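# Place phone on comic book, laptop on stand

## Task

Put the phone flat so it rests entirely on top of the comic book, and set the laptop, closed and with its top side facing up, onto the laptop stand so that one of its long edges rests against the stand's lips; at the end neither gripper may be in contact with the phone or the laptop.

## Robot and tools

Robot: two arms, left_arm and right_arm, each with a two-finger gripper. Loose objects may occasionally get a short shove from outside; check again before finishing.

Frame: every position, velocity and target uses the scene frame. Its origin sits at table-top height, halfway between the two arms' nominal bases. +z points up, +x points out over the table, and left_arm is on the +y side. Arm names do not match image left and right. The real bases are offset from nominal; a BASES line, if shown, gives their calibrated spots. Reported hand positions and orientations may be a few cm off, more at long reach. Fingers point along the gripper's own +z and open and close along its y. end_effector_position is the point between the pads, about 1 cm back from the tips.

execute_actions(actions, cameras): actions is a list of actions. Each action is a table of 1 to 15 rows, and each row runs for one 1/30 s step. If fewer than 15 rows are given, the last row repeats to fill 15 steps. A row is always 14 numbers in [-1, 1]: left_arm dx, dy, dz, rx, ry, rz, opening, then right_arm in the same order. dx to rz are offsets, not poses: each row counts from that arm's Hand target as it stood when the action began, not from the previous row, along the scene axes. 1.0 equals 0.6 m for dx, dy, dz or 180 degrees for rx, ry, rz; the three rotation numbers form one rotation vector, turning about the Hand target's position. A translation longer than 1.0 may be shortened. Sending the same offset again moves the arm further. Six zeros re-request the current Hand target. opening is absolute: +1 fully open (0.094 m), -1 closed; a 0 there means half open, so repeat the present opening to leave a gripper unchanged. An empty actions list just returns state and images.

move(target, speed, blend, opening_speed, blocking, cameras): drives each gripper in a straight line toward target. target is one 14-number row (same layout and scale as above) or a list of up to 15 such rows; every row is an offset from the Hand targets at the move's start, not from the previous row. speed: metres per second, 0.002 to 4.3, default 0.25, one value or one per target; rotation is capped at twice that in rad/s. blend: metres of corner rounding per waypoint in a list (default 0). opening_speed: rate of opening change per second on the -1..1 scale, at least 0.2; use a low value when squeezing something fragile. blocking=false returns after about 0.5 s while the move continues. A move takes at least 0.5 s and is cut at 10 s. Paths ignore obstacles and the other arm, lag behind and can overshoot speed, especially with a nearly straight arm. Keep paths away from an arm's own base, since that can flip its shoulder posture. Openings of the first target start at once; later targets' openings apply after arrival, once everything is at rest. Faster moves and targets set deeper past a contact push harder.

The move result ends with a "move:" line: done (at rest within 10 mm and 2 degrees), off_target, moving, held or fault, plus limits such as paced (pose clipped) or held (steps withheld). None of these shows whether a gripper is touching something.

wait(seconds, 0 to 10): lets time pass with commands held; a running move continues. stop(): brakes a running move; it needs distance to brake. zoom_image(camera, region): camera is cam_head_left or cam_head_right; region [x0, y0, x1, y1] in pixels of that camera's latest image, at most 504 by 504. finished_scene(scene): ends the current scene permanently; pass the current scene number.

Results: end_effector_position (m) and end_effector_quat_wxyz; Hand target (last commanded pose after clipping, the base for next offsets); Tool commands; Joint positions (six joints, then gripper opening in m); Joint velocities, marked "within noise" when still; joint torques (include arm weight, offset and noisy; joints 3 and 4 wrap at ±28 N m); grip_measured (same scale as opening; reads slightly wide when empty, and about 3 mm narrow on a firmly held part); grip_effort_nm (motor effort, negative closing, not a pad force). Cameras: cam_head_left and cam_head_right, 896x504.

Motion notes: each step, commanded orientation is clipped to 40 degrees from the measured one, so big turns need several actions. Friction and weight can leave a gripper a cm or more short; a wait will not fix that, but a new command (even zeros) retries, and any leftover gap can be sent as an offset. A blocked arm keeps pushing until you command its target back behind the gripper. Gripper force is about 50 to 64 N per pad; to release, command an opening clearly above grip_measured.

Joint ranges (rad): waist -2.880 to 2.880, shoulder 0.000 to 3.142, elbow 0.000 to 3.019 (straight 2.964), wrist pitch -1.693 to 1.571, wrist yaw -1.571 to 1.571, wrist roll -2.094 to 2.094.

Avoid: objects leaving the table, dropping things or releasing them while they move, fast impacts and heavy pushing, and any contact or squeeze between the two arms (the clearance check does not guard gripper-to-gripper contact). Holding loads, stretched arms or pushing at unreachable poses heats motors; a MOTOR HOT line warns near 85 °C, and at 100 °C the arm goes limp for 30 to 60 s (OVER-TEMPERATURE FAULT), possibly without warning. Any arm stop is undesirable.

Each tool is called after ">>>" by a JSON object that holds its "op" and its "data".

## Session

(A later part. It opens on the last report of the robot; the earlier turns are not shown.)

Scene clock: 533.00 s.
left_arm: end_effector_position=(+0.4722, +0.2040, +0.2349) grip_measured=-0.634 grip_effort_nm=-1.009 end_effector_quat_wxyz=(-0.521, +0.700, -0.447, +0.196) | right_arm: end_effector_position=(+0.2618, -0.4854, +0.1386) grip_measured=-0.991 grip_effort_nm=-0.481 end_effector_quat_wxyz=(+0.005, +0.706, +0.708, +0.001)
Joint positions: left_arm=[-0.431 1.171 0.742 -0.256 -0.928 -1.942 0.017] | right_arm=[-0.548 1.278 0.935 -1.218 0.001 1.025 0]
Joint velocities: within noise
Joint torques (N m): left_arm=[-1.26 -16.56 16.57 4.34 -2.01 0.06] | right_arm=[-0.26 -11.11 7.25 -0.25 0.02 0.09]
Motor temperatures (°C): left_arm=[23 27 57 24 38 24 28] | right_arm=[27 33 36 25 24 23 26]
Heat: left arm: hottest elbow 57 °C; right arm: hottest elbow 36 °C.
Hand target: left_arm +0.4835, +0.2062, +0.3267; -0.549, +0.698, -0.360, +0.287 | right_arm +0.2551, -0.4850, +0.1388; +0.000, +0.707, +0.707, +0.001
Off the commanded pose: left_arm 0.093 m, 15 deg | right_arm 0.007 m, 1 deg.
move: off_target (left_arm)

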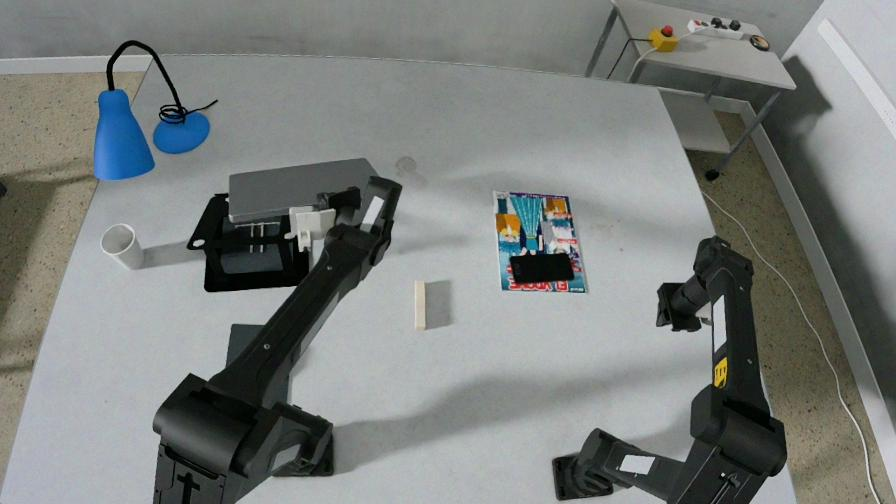

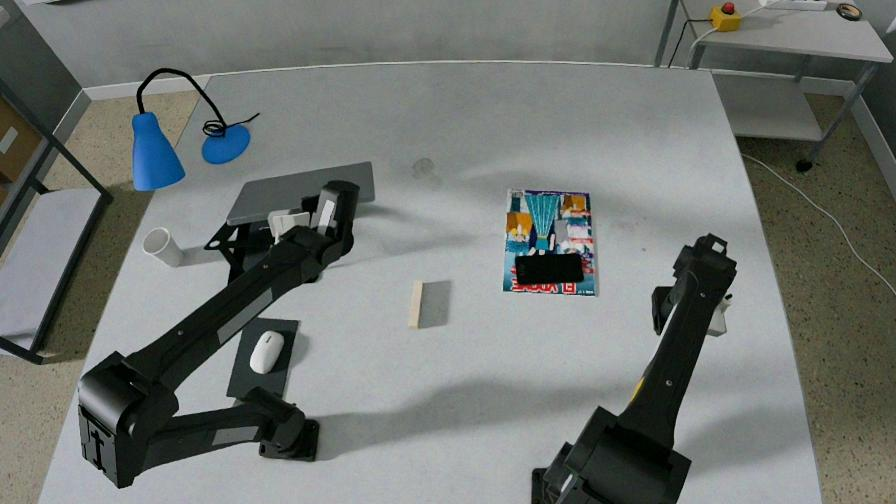

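>>> {"op": "move", "data": {"target": [[-0.02,0.29,0.0,-0.016,0,-0.05,-0.9,0,0,0,0,0,0,-1]], "speed": 0.15}}

>>> {"op": "zoom_image", "data": {"camera": "cam_head_right", "region": [150, 130, 430, 330]}}

>>> {"op": "zoom_image", "data": {"camera": "cam_head_left", "region": [150, 130, 430, 330]}}

Scene clock: 541.80 s.
left_arm: end_effector_position=(+0.4432, +0.3691, +0.2093) grip_measured=-0.634 grip_effort_nm=-1.009 end_effector_quat_wxyz=(-0.414, +0.737, -0.473, +0.248) | right_arm: end_effector_position=(+0.2618, -0.4854, +0.1386) grip_measured=-0.991 grip_effort_nm=-0.486 end_effector_quat_wxyz=(+0.005, +0.706, +0.708, +0.001)
Joint positions: left_arm=[0.188 0.997 0.611 -0.192 -0.207 -1.673 0.017] | right_arm=[-0.548 1.278 0.935 -1.218 0.001 1.025 0]
Joint velocities: within noise
Joint torques (N m): left_arm=[-1.03 -15.56 18.45 6.53 -0.42 0.01] | right_arm=[-0.15 -11.22 7.27 -0.25 0.02 0.09]
Motor temperatures (°C): left_arm=[23 27 55 25 37 24 29] | right_arm=[27 33 36 25 24 23 26]
Heat: left arm: hottest elbow 55 °C; right arm: hottest elbow 36 °C.
Hand target: left_arm +0.4715, +0.3802, +0.3266; -0.507, +0.681, -0.406, +0.338 | right_arm +0.2551, -0.4850, +0.1388; +0.000, +0.707, +0.707, +0.001
Off the commanded pose: left_arm 0.121 m, 18 deg | right_arm 0.007 m, 1 deg.
move: off_target (left_arm)

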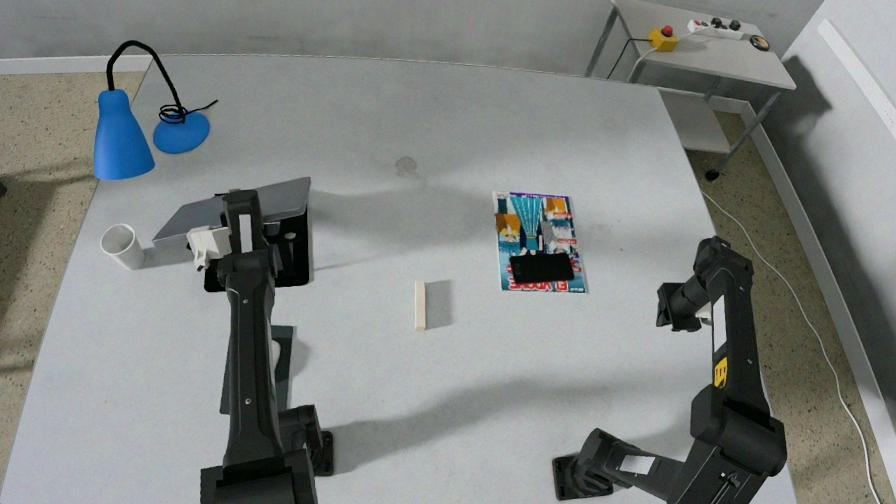

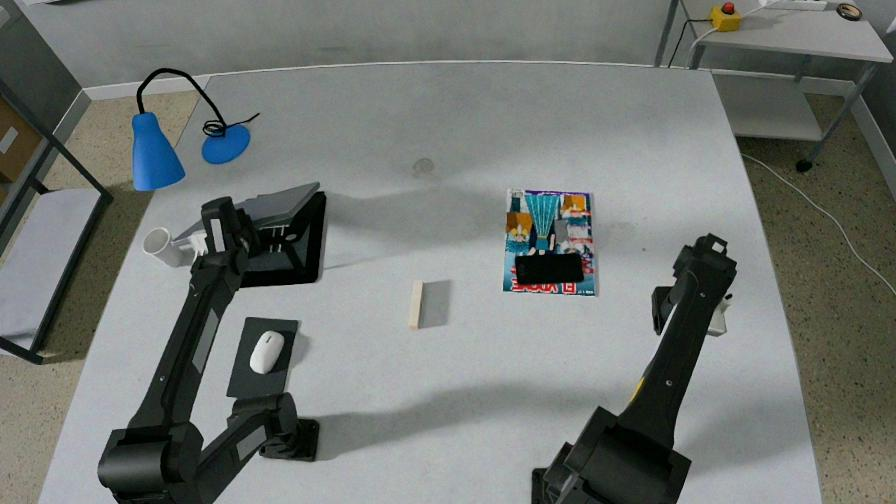

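Scaled by 1.800.

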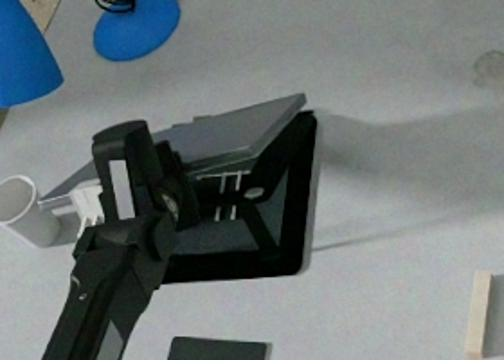

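Scaled by 1.800.

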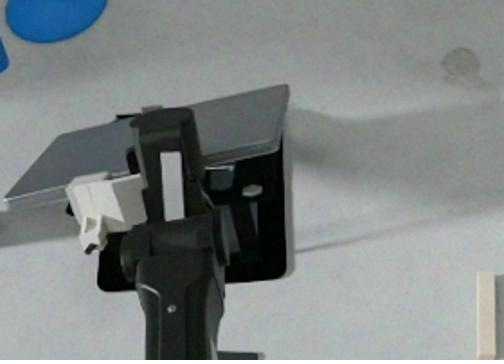

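>>> {"op": "move", "data": {"target": [[0,0,0.0,0.06,-0.03,-0.039,-0.9,0,0,0,0,0,0,-1]], "speed": 0.15}}

>>> {"op": "zoom_image", "data": {"camera": "cam_head_right", "region": [150, 130, 430, 330]}}

>>> {"op": "zoom_image", "data": {"camera": "cam_head_left", "region": [150, 130, 430, 330]}}

Scene clock: 552.13 s.
left_arm: end_effector_position=(+0.4460, +0.3668, +0.2149) grip_measured=-0.634 grip_effort_nm=-1.004 end_effector_quat_wxyz=(-0.469, +0.652, -0.519, +0.291) | right_arm: end_effector_position=(+0.2618, -0.4854, +0.1386) grip_measured=-0.991 grip_effort_nm=-0.486 end_effector_quat_wxyz=(+0.005, +0.706, +0.708, +0.001)
Joint positions: left_arm=[0.233 0.976 0.511 0.063 -0.075 -1.486 0.017] | right_arm=[-0.548 1.278 0.935 -1.218 0.001 1.025 0]
Joint velocities: within noise
Joint torques (N m): left_arm=[0.32 -12.63 17.92 7.32 -0.02 0.08] | right_arm=[-0.21 -11.22 7.27 -0.25 0.03 0.09]
Motor temperatures (°C): left_arm=[23 27 53 25 34 24 29] | right_arm=[27 33 36 25 24 23 26]
Heat: left arm: hottest elbow 53 °C; right arm: hottest elbow 36 °C.
Hand target: left_arm +0.4716, +0.3803, +0.3267; -0.566, +0.587, -0.453, +0.360 | right_arm +0.2551, -0.4850, +0.1388; +0.000, +0.707, +0.707, +0.001
Off the commanded pose: left_arm 0.115 m, 17 deg | right_arm 0.007 m, 1 deg.
move: off_target (left_arm)

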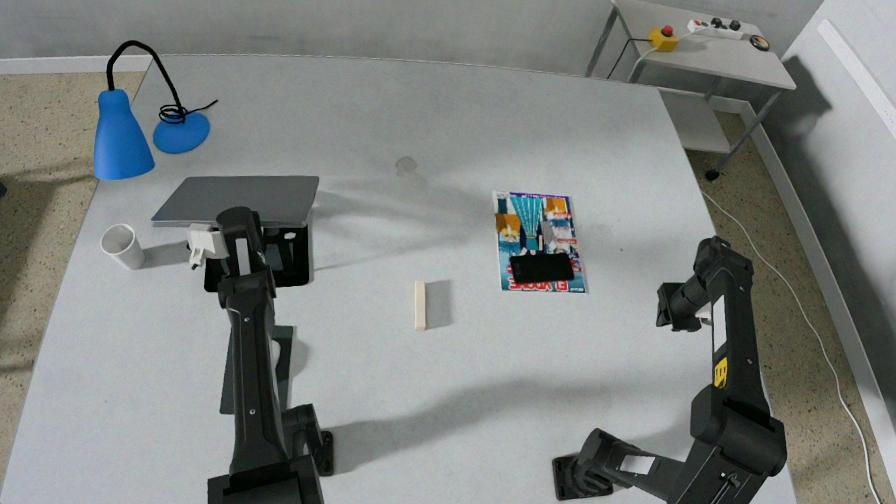

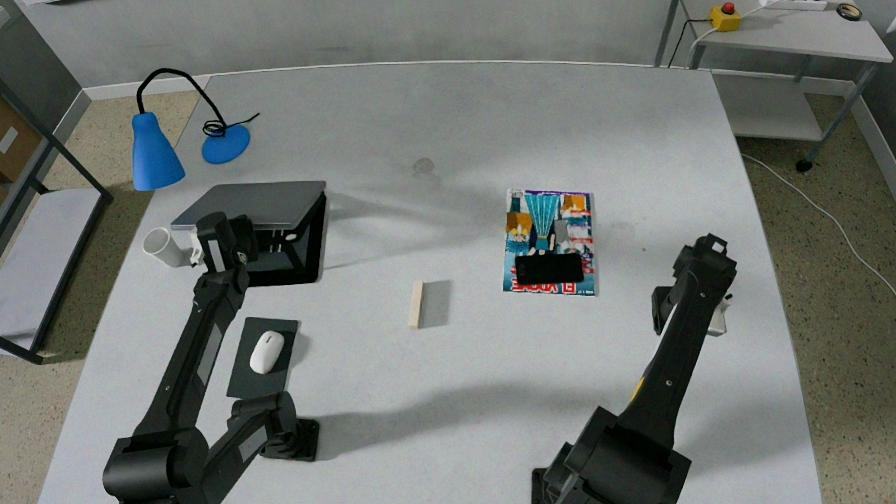

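Scaled by 1.800.

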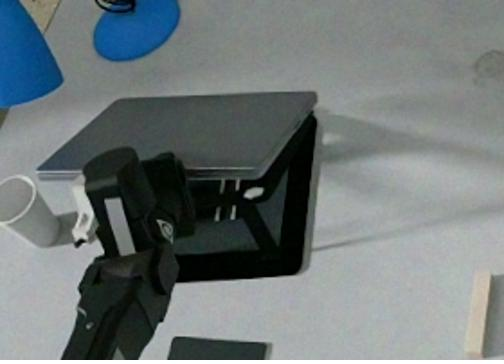

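Scaled by 1.800.

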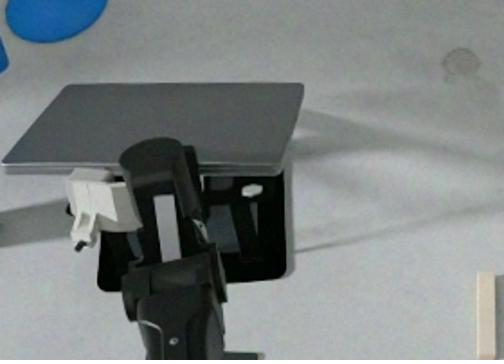

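>>> {"op": "move", "data": {"target": [[-0.04,0.02,0,0,0,0.022,-0.9,0,0,0,0,0,0,-1],[-0.04,0.02,-0.1,0,0,0.022,-0.9,0,0,0,0,0,0,-1]], "speed": 0.1}}

>>> {"op": "zoom_image", "data": {"camera": "cam_head_right", "region": [150, 130, 430, 330]}}

>>> {"op": "zoom_image", "data": {"camera": "cam_head_left", "region": [150, 130, 430, 330]}}

Scene clock: 559.10 s.
left_arm: end_effector_position=(+0.4209, +0.3786, +0.1694) grip_measured=-0.634 grip_effort_nm=-1.009 end_effector_quat_wxyz=(-0.490, +0.660, -0.497, +0.277) | right_arm: end_effector_position=(+0.2618, -0.4854, +0.1386) grip_measured=-0.991 grip_effort_nm=-0.481 end_effector_quat_wxyz=(+0.005, +0.706, +0.708, +0.001)
Joint positions: left_arm=[0.26 1.012 0.372 0.264 -0.114 -1.485 0.017] | right_arm=[-0.548 1.278 0.935 -1.218 0.001 1.025 0]
Joint velocities: within noise
Joint torques (N m): left_arm=[-0.67 -12.22 16.13 6.93 -0.2 -0.03] | right_arm=[-0.26 -11.28 7.25 -0.25 0.02 0.09]
Motor temperatures (°C): left_arm=[23 27 53 26 33 24 29] | right_arm=[27 33 36 25 24 23 26]
Heat: left arm: hottest elbow 53 °C; right arm: hottest elbow 36 °C.
Hand target: left_arm +0.4475, +0.3922, +0.2666; -0.578, +0.602, -0.432, +0.340 | right_arm +0.2551, -0.4850, +0.1388; +0.000, +0.707, +0.707, +0.001
Off the commanded pose: left_arm 0.102 m, 16 deg | right_arm 0.007 m, 1 deg.
move: off_target (left_arm)

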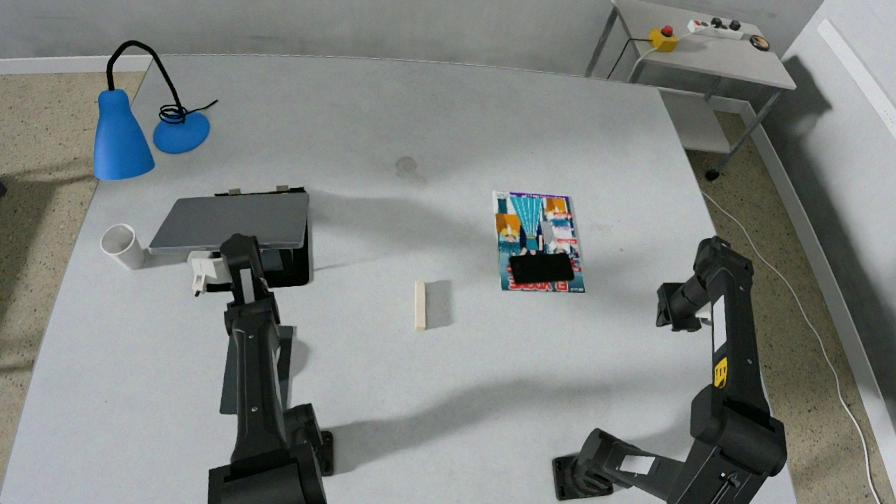

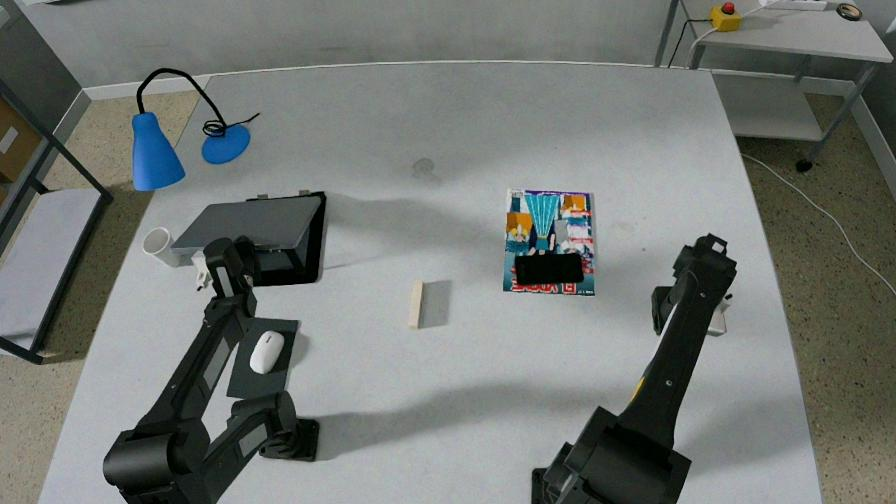

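Scaled by 1.800.

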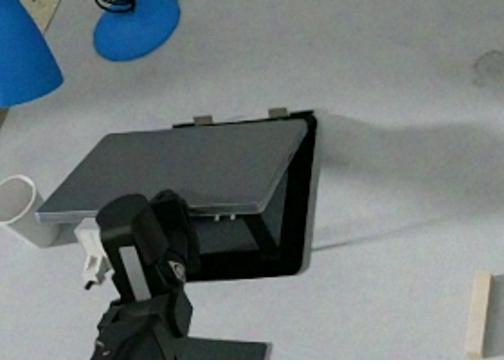

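Scaled by 1.800.

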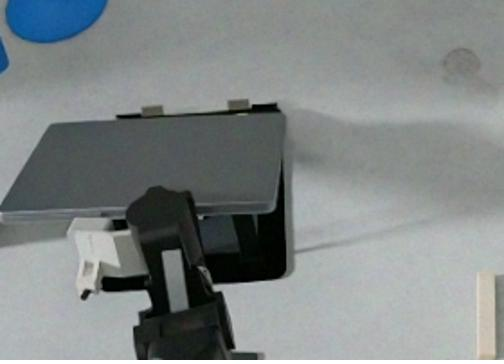

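>>> {"op": "move", "data": {"target": [[0.01,-0.042,-0.03,0,0,0,-0.9,0,0,0,0,0,0,-1],[0.03,-0.042,-0.09,0,0,0,-0.9,0,0,0,0,0,0,-1]], "speed": 0.08}}

>>> {"op": "zoom_image", "data": {"camera": "cam_head_right", "region": [150, 130, 430, 330]}}

>>> {"op": "zoom_image", "data": {"camera": "cam_head_left", "region": [150, 130, 430, 330]}}

Scene clock: 565.10 s.
left_arm: end_effector_position=(+0.4473, +0.3703, +0.1670) grip_measured=-0.635 grip_effort_nm=-1.009 end_effector_quat_wxyz=(-0.539, +0.637, -0.462, +0.301) | right_arm: end_effector_position=(+0.2618, -0.4854, +0.1386) grip_measured=-0.991 grip_effort_nm=-0.481 end_effector_quat_wxyz=(+0.005, +0.706, +0.708, +0.001)
Joint positions: left_arm=[0.186 1.179 0.355 0.577 -0.213 -1.506 0.017] | right_arm=[-0.548 1.278 0.935 -1.218 0.001 1.025 0]
Joint velocities: within noise
Joint torques (N m): left_arm=[-2.73 -8.76 12.1 5.34 -0.21 0.08] | right_arm=[-0.26 -11.22 7.25 -0.25 0.02 0.09]
Motor temperatures (°C): left_arm=[23 27 51 26 32 24 29] | right_arm=[27 33 36 25 24 23 26]
Heat: left arm: hottest elbow 51 °C; right arm: hottest elbow 36 °C.
Hand target: left_arm +0.4656, +0.3671, +0.2127; -0.578, +0.603, -0.432, +0.340 | right_arm +0.2551, -0.4850, +0.1388; +0.000, +0.707, +0.707, +0.001
Off the commanded pose: left_arm 0.049 m, 8 deg | right_arm 0.007 m, 1 deg.
move: off_target (left_arm)

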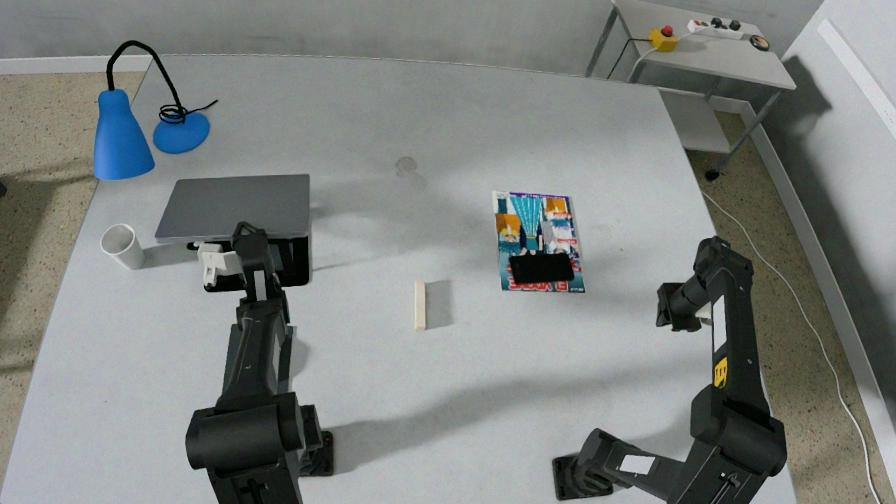

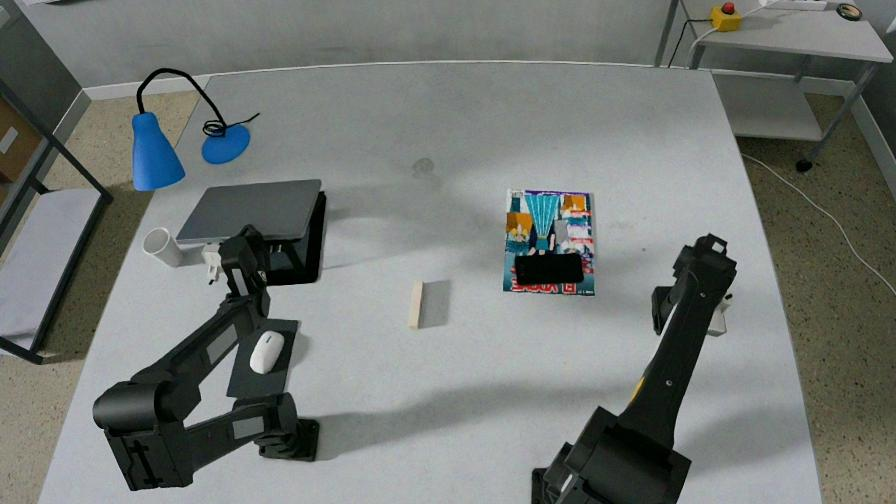

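Scaled by 1.800.

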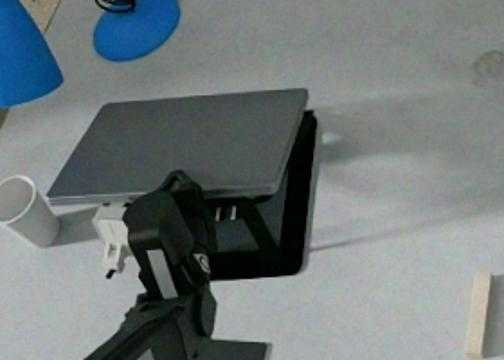

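Scaled by 1.800.

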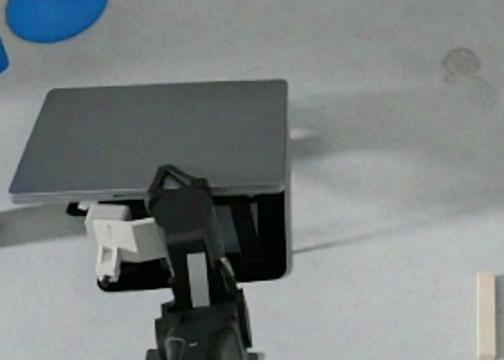

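>>> {"op": "move", "data": {"target": [[-0.04,0,0,-0.005,0.05,0,-0.9,0,0,0,0,0,0,-1],[-0.04,0,-0.03,-0.005,0.05,0,-0.9,0,0,0,0,0,0,-1]], "speed": 0.08}}

>>> {"op": "zoom_image", "data": {"camera": "cam_head_right", "region": [150, 130, 430, 330]}}

>>> {"op": "zoom_image", "data": {"camera": "cam_head_left", "region": [150, 130, 430, 330]}}

Scene clock: 570.80 s.
left_arm: end_effector_position=(+0.4282, +0.3647, +0.1607) grip_measured=-0.635 grip_effort_nm=-1.009 end_effector_quat_wxyz=(-0.503, +0.658, -0.489, +0.274) | right_arm: end_effector_position=(+0.2618, -0.4854, +0.1386) grip_measured=-0.991 grip_effort_nm=-0.481 end_effector_quat_wxyz=(+0.005, +0.706, +0.708, +0.001)
Joint positions: left_arm=[0.186 1.065 0.355 0.351 -0.205 -1.506 0.017] | right_arm=[-0.548 1.278 0.935 -1.218 0.001 1.025 0]
Joint velocities: within noise
Joint torques (N m): left_arm=[-1.85 -7.18 12.05 3.95 -0.19 0.29] | right_arm=[-0.21 -11.28 7.25 -0.27 0.02 0.09]
Motor temperatures (°C): left_arm=[23 27 49 26 31 24 29] | right_arm=[27 33 36 25 24 23 26]
Heat: left arm: hottest elbow 49 °C; right arm: hottest elbow 36 °C.
Hand target: left_arm +0.4416, +0.3671, +0.1946; -0.538, +0.632, -0.474, +0.295 | right_arm +0.2551, -0.4850, +0.1388; +0.000, +0.707, +0.707, +0.001
Off the commanded pose: left_arm 0.037 m, 6 deg | right_arm 0.007 m, 1 deg.
move: off_target (left_arm)

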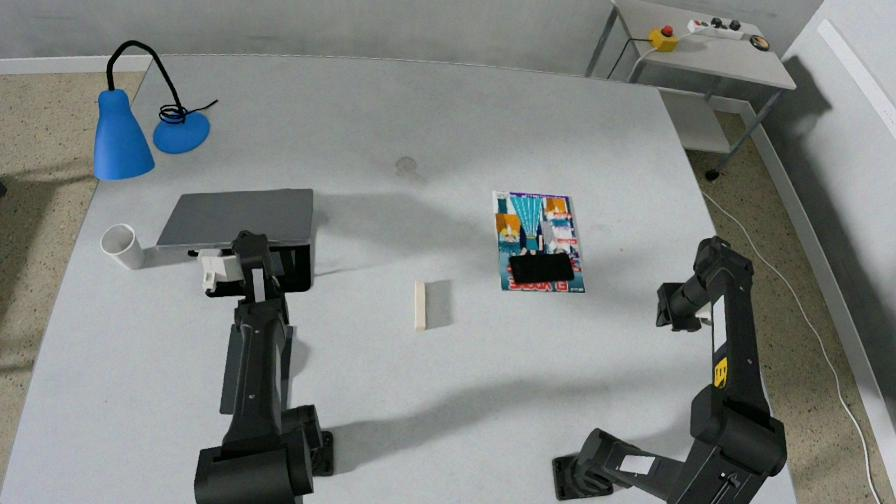

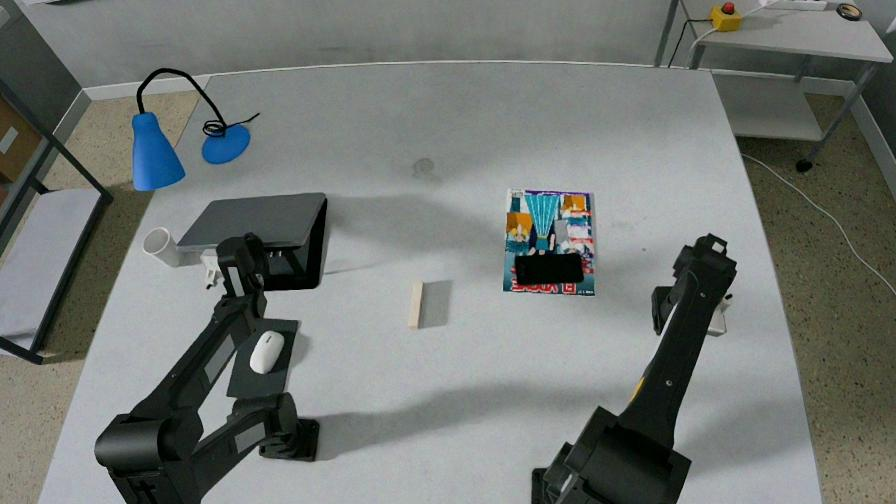

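Scaled by 1.800.

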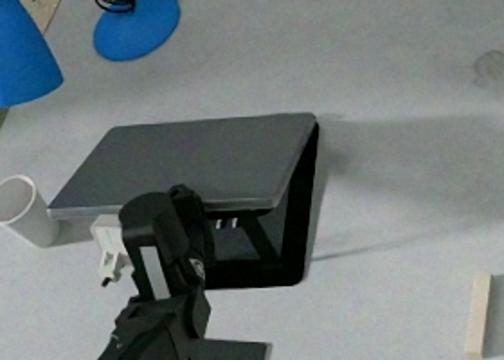

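Scaled by 1.800.

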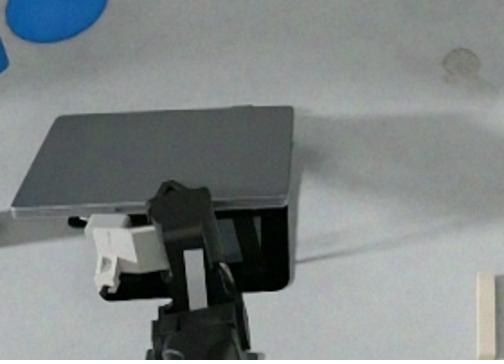

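>>> {"op": "move", "data": {"target": [[0.02,0,0.09,0,0,0,-0.9,0,0,0,0,0,0,-1],[-0.06,0,0.09,0,0,0,-0.9,0,0,0,0,0,0,-1]], "speed": 0.1}}

>>> {"op": "zoom_image", "data": {"camera": "cam_head_right", "region": [150, 130, 430, 330]}}

>>> {"op": "zoom_image", "data": {"camera": "cam_head_left", "region": [150, 130, 430, 330]}}

Scene clock: 576.90 s.
left_arm: end_effector_position=(+0.3916, +0.3575, +0.1679) grip_measured=-0.635 grip_effort_nm=-1.009 end_effector_quat_wxyz=(-0.468, +0.671, -0.519, +0.248) | right_arm: end_effector_position=(+0.2618, -0.4854, +0.1386) grip_measured=-0.991 grip_effort_nm=-0.486 end_effector_quat_wxyz=(+0.005, +0.706, +0.708, +0.001)
Joint positions: left_arm=[0.201 0.858 0.352 0.045 -0.175 -1.486 0.017] | right_arm=[-0.548 1.278 0.935 -1.218 0.001 1.025 0]
Joint velocities: within noise
Joint torques (N m): left_arm=[-0.32 -11.69 16.16 4.4 -0.18 0.17] | right_arm=[-0.15 -11.16 7.28 -0.24 0.02 0.1]
Motor temperatures (°C): left_arm=[23 27 48 25 31 24 29] | right_arm=[26 33 36 25 24 23 26]
Heat: left arm: hottest elbow 48 °C; right arm: hottest elbow 36 °C.
Hand target: left_arm +0.4055, +0.3670, +0.2487; -0.538, +0.632, -0.473, +0.295 | right_arm +0.2551, -0.4850, +0.1388; +0.000, +0.707, +0.707, +0.001
Off the commanded pose: left_arm 0.082 m, 12 deg | right_arm 0.007 m, 1 deg.
move: off_target (left_arm)

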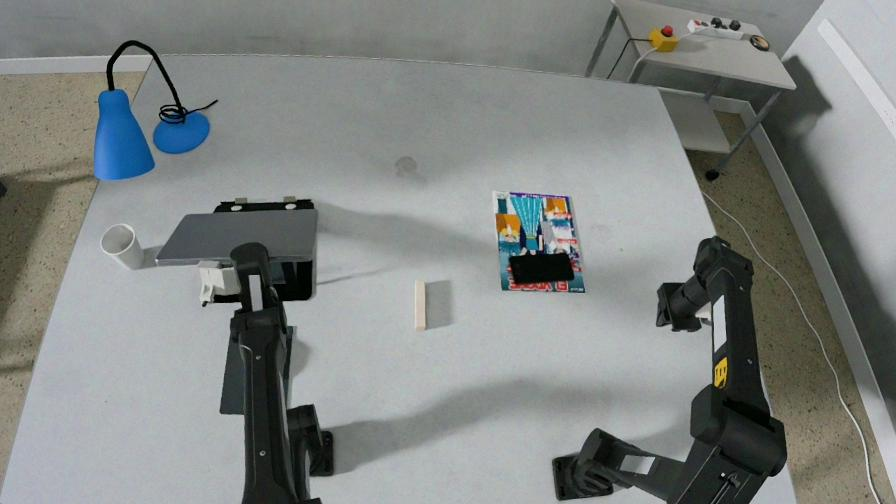

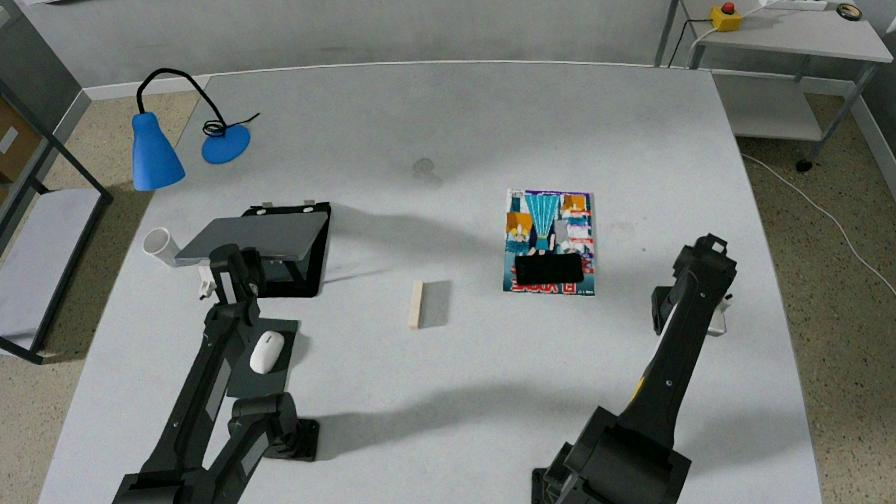

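Scaled by 1.800.

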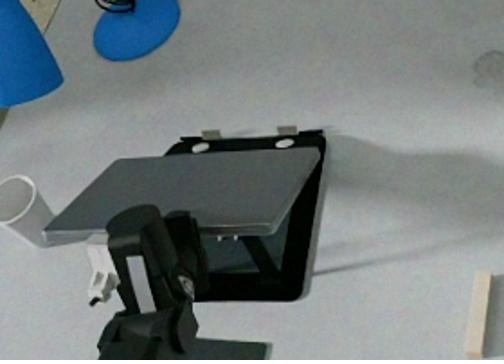

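Scaled by 1.800.

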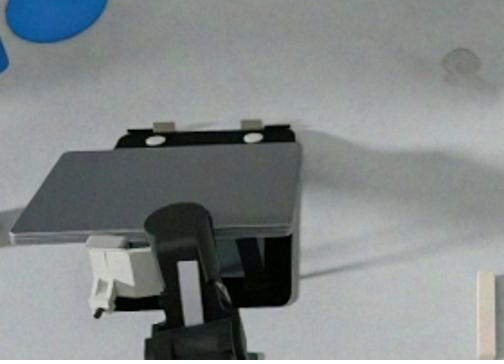

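>>> {"op": "move", "data": {"target": [[0,-0.025,-0.09,0,0,0,-0.9,0,0,0,0,0,0,-1]], "speed": 0.06}}

>>> {"op": "zoom_image", "data": {"camera": "cam_head_right", "region": [150, 130, 430, 330]}}

>>> {"op": "zoom_image", "data": {"camera": "cam_head_left", "region": [150, 130, 430, 330]}}

Scene clock: 585.57 s.
left_arm: end_effector_position=(+0.3932, +0.3558, +0.1639) grip_measured=-0.635 grip_effort_nm=-1.009 end_effector_quat_wxyz=(-0.507, +0.655, -0.495, +0.263) | right_arm: end_effector_position=(+0.2618, -0.4854, +0.1386) grip_measured=-0.991 grip_effort_nm=-0.486 end_effector_quat_wxyz=(+0.005, +0.706, +0.708, +0.001)
Joint positions: left_arm=[0.172 0.899 0.288 0.247 -0.23 -1.489 0.017] | right_arm=[-0.548 1.278 0.935 -1.218 0.001 1.025 0]
Joint velocities: within noise
Joint torques (N m): left_arm=[-2.32 -5.42 11.77 4.51 -0.26 0.07] | right_arm=[-0.26 -11.28 7.25 -0.24 0.02 0.09]
Motor temperatures (°C): left_arm=[23 27 46 25 31 24 29] | right_arm=[26 33 36 25 24 23 26]
Heat: left arm: hottest elbow 46 °C; right arm: hottest elbow 36 °C.
Hand target: left_arm +0.4055, +0.3521, +0.1946; -0.538, +0.632, -0.473, +0.295 | right_arm +0.2551, -0.4850, +0.1388; +0.000, +0.707, +0.707, +0.001
Off the commanded pose: left_arm 0.033 m, 6 deg | right_arm 0.007 m, 1 deg.
move: off_target (left_arm)

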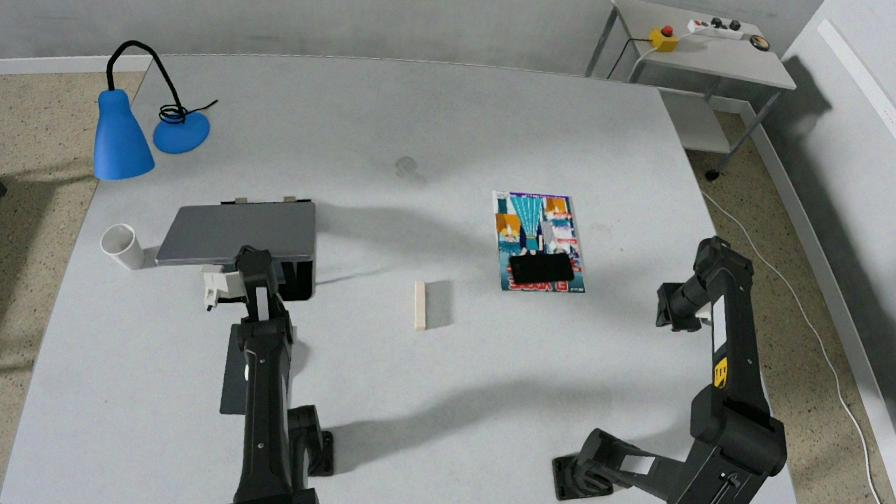

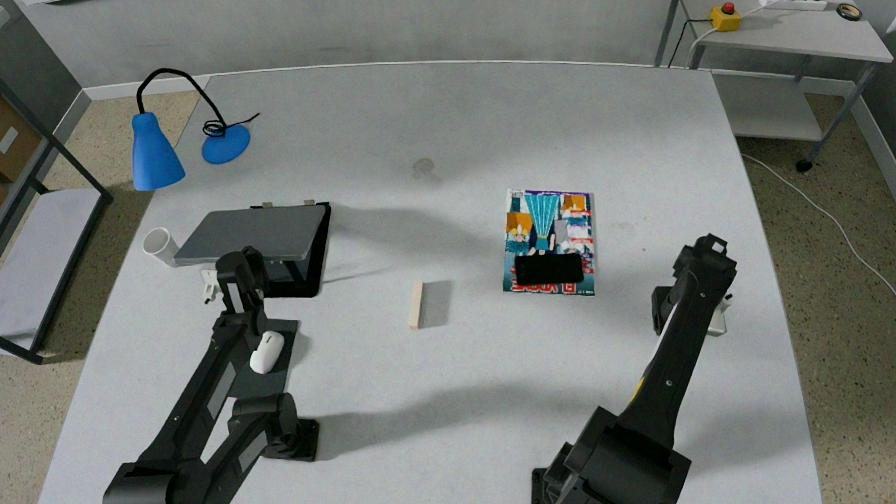

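Scaled by 1.800.

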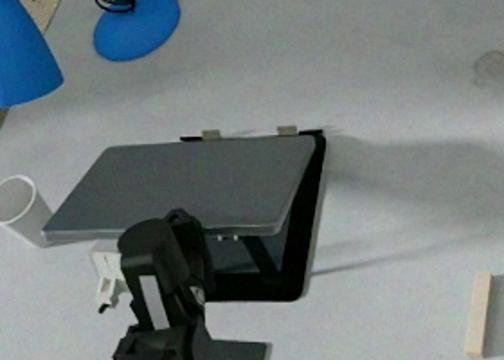

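Scaled by 1.800.

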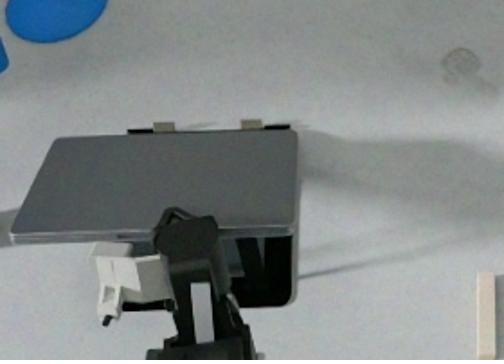

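>>> {"op": "move", "data": {"target": [[0,0,0.02,-0.005,0.05,0,-0.9,0,0,0,0,0,0,-1]], "speed": 0.06}}

>>> {"op": "zoom_image", "data": {"camera": "cam_head_right", "region": [150, 130, 430, 330]}}

>>> {"op": "zoom_image", "data": {"camera": "cam_head_left", "region": [150, 130, 430, 330]}}

Scene clock: 592.50 s.
left_arm: end_effector_position=(+0.3872, +0.3532, +0.1614) grip_measured=-0.636 grip_effort_nm=-1.009 end_effector_quat_wxyz=(-0.465, +0.680, -0.518, +0.231) | right_arm: end_effector_position=(+0.2618, -0.4854, +0.1386) grip_measured=-0.991 grip_effort_nm=-0.481 end_effector_quat_wxyz=(+0.005, +0.706, +0.708, +0.001)
Joint positions: left_arm=[0.166 0.855 0.349 0.012 -0.234 -1.505 0.017] | right_arm=[-0.548 1.278 0.935 -1.218 0.001 1.025 0]
Joint velocities: within noise
Joint torques (N m): left_arm=[-1.9 -6.83 17.02 1.29 -0.5 0.3] | right_arm=[-0.26 -11.28 7.24 -0.24 0.02 0.09]
Motor temperatures (°C): left_arm=[23 26 45 25 30 24 29] | right_arm=[26 33 36 25 24 23 26]
Heat: left arm: hottest elbow 45 °C; right arm: hottest elbow 36 °C.
Hand target: left_arm +0.4055, +0.3520, +0.2065; -0.494, +0.657, -0.512, +0.249 | right_arm +0.2551, -0.4850, +0.1388; +0.000, +0.707, +0.707, +0.001
Off the commanded pose: left_arm 0.049 m, 5 deg | right_arm 0.007 m, 1 deg.
move: off_target (left_arm)

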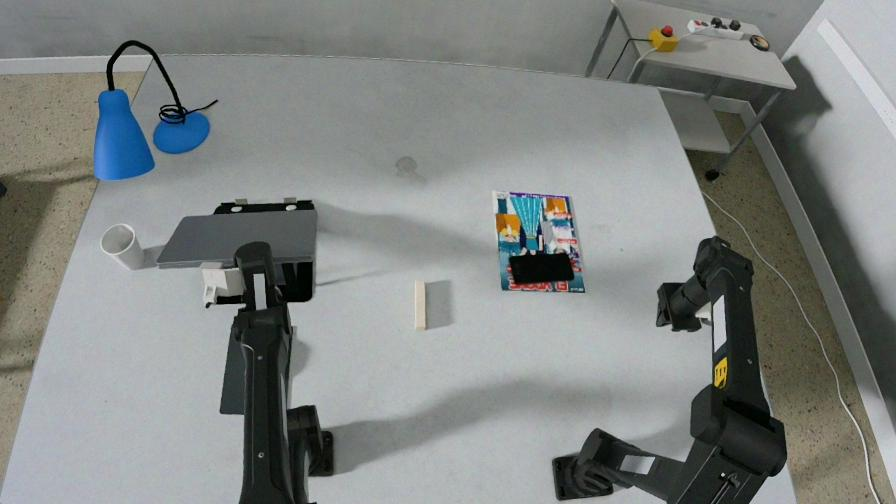

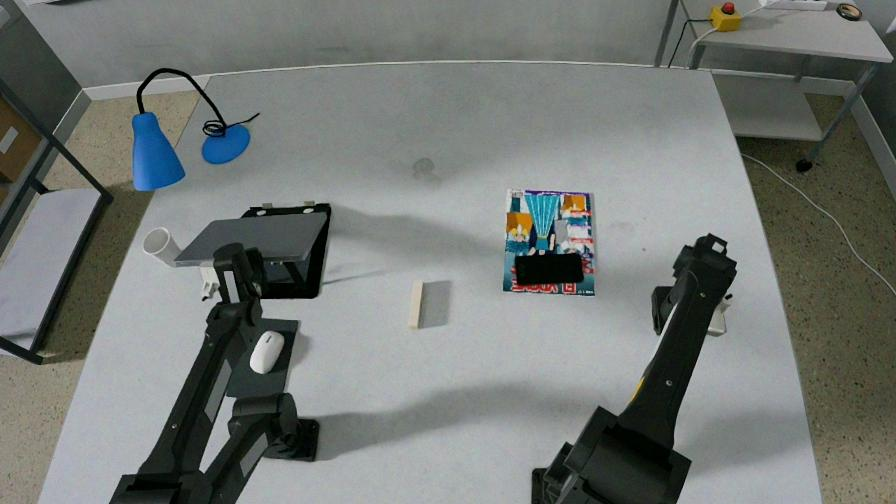

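Scaled by 1.800.

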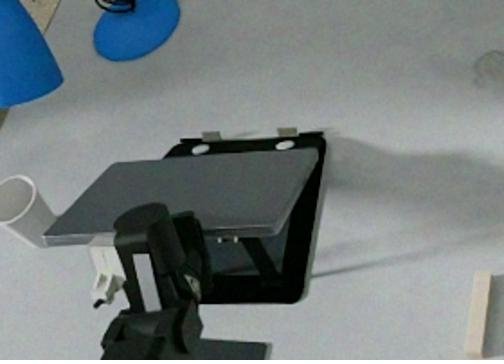

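Scaled by 1.800.

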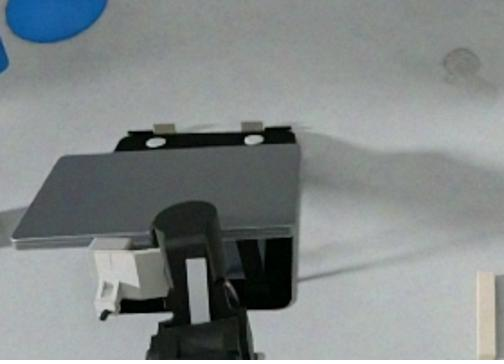

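>>> {"op": "move", "data": {"target": [[0.03,0,-0.035,0,0.01,0,-0.9,0,0,0,0,0,0,-1],[0.06,0,-0.07,0,0.015,0,-0.9,0,0,0,0,0,0,-1]], "speed": 0.05}}

>>> {"op": "zoom_image", "data": {"camera": "cam_head_right", "region": [150, 130, 430, 330]}}

>>> {"op": "zoom_image", "data": {"camera": "cam_head_left", "region": [150, 130, 430, 330]}}

Scene clock: 600.17 s.
left_arm: end_effector_position=(+0.4228, +0.3542, +0.1532) grip_measured=-0.636 grip_effort_nm=-1.009 end_effector_quat_wxyz=(-0.468, +0.678, -0.519, +0.228) | right_arm: end_effector_position=(+0.2618, -0.4854, +0.1386) grip_measured=-0.991 grip_effort_nm=-0.491 end_effector_quat_wxyz=(+0.005, +0.706, +0.708, +0.001)
Joint positions: left_arm=[0.14 1.025 0.404 0.128 -0.263 -1.51 0.017] | right_arm=[-0.548 1.278 0.935 -1.218 0.001 1.025 0]
Joint velocities: within noise
Joint torques (N m): left_arm=[-3.14 -3.43 13.31 2.97 -0.4 0.32] | right_arm=[-0.26 -11.22 7.25 -0.25 0.02 0.09]
Motor temperatures (°C): left_arm=[23 26 45 25 30 24 29] | right_arm=[26 33 36 25 24 23 26]
Heat: left arm: hottest elbow 45 °C; right arm: hottest elbow 36 °C.
Hand target: left_arm +0.4415, +0.3520, +0.1646; -0.482, +0.663, -0.523, +0.233 | right_arm +0.2551, -0.4850, +0.1388; +0.000, +0.707, +0.707, +0.001
Off the commanded pose: left_arm 0.022 m, 2 deg | right_arm 0.007 m, 1 deg.
move: off_target (left_arm)

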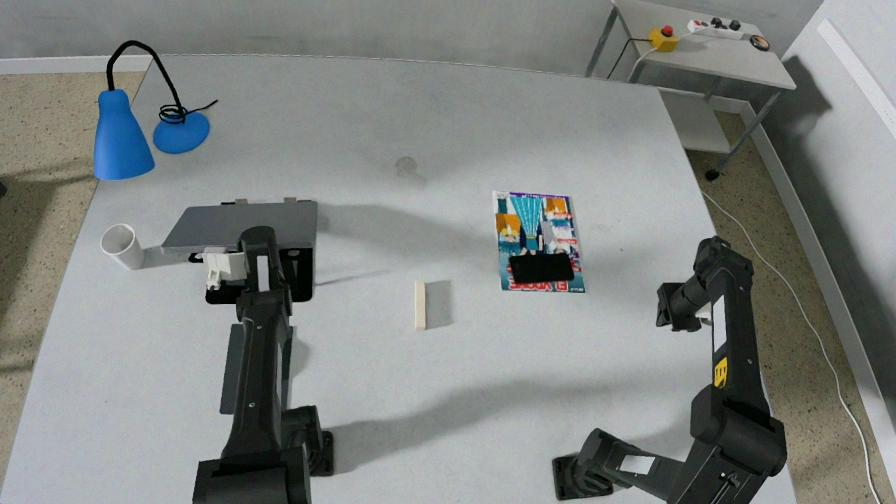

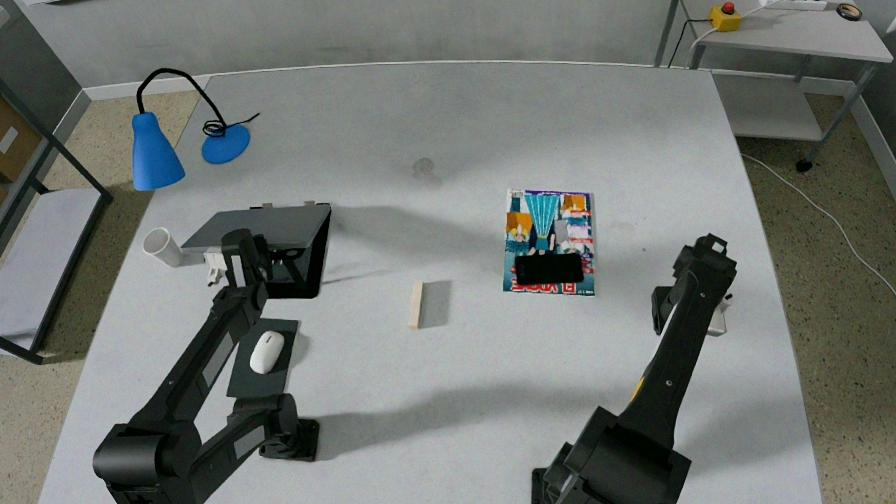

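Scaled by 1.800.

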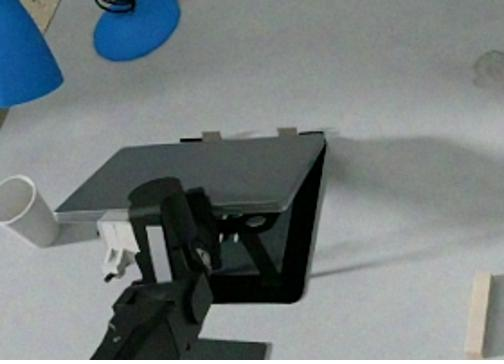

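Scaled by 1.800.

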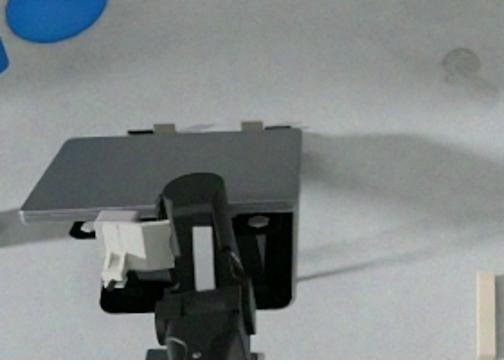

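>>> {"op": "move", "data": {"target": [[0,-0.01,-0.01,-0.004,0.04,0,-0.9,0,0,0,0,0,0,-1]], "speed": 0.05}}

>>> {"op": "zoom_image", "data": {"camera": "cam_head_right", "region": [150, 130, 430, 330]}}

>>> {"op": "zoom_image", "data": {"camera": "cam_head_left", "region": [150, 130, 430, 330]}}

Scene clock: 610.47 s.
left_arm: end_effector_position=(+0.4276, +0.3525, +0.1498) grip_measured=-0.637 grip_effort_nm=-1.013 end_effector_quat_wxyz=(-0.444, +0.692, -0.533, +0.200) | right_arm: end_effector_position=(+0.2618, -0.4854, +0.1386) grip_measured=-0.991 grip_effort_nm=-0.481 end_effector_quat_wxyz=(+0.005, +0.706, +0.708, +0.001)
Joint positions: left_arm=[0.124 1.047 0.46 0.007 -0.288 -1.521 0.017] | right_arm=[-0.548 1.278 0.935 -1.218 0.001 1.025 0]
Joint velocities: within noise
Joint torques (N m): left_arm=[-3.72 -5.13 14.31 0.88 -0.32 0.38] | right_arm=[-0.21 -11.28 7.3 -0.23 0.02 0.09]
Motor temperatures (°C): left_arm=[23 26 45 25 30 24 29] | right_arm=[26 33 37 25 24 23 26]
Heat: left arm: hottest elbow 45 °C; right arm: hottest elbow 37 °C.
Hand target: left_arm +0.4415, +0.3461, +0.1586; -0.444, +0.679, -0.551, +0.194 | right_arm +0.2551, -0.4850, +0.1388; +0.000, +0.707, +0.707, +0.001
Off the commanded pose: left_arm 0.018 m, 3 deg | right_arm 0.007 m, 1 deg.
move: off_target (left_arm)

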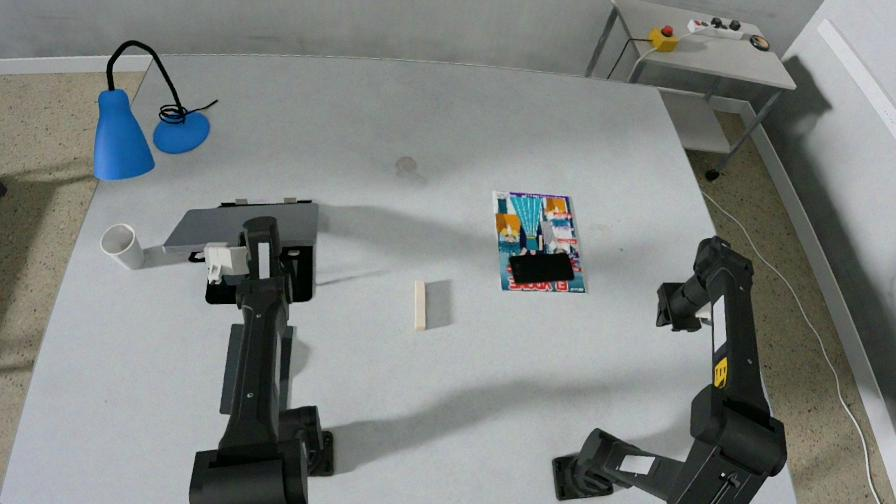

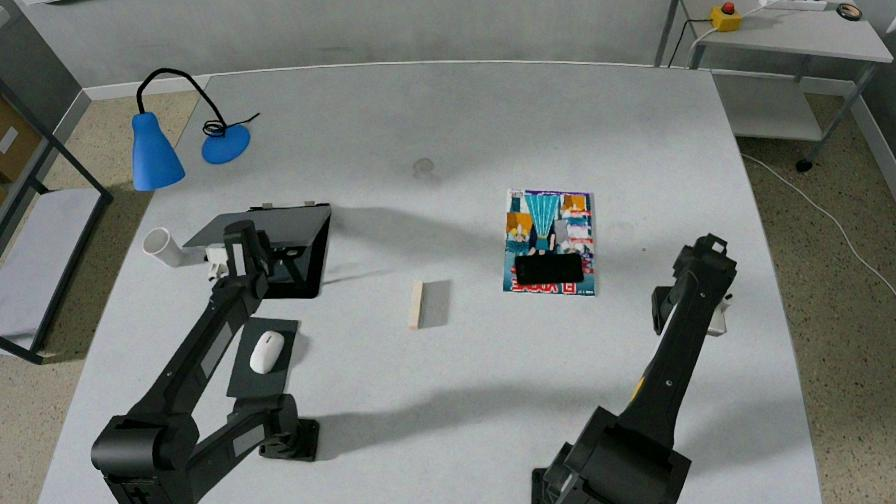

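Scaled by 1.800.

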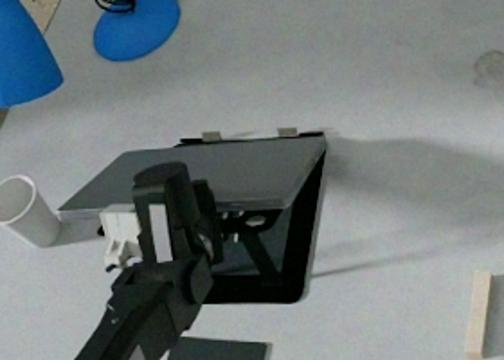

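Scaled by 1.800.

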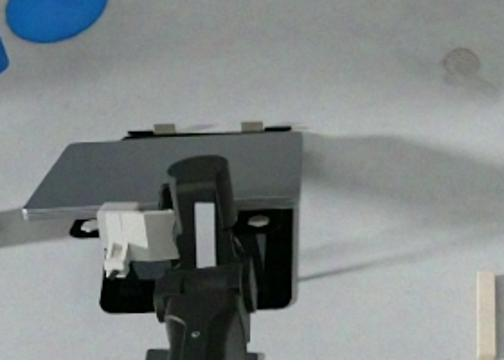

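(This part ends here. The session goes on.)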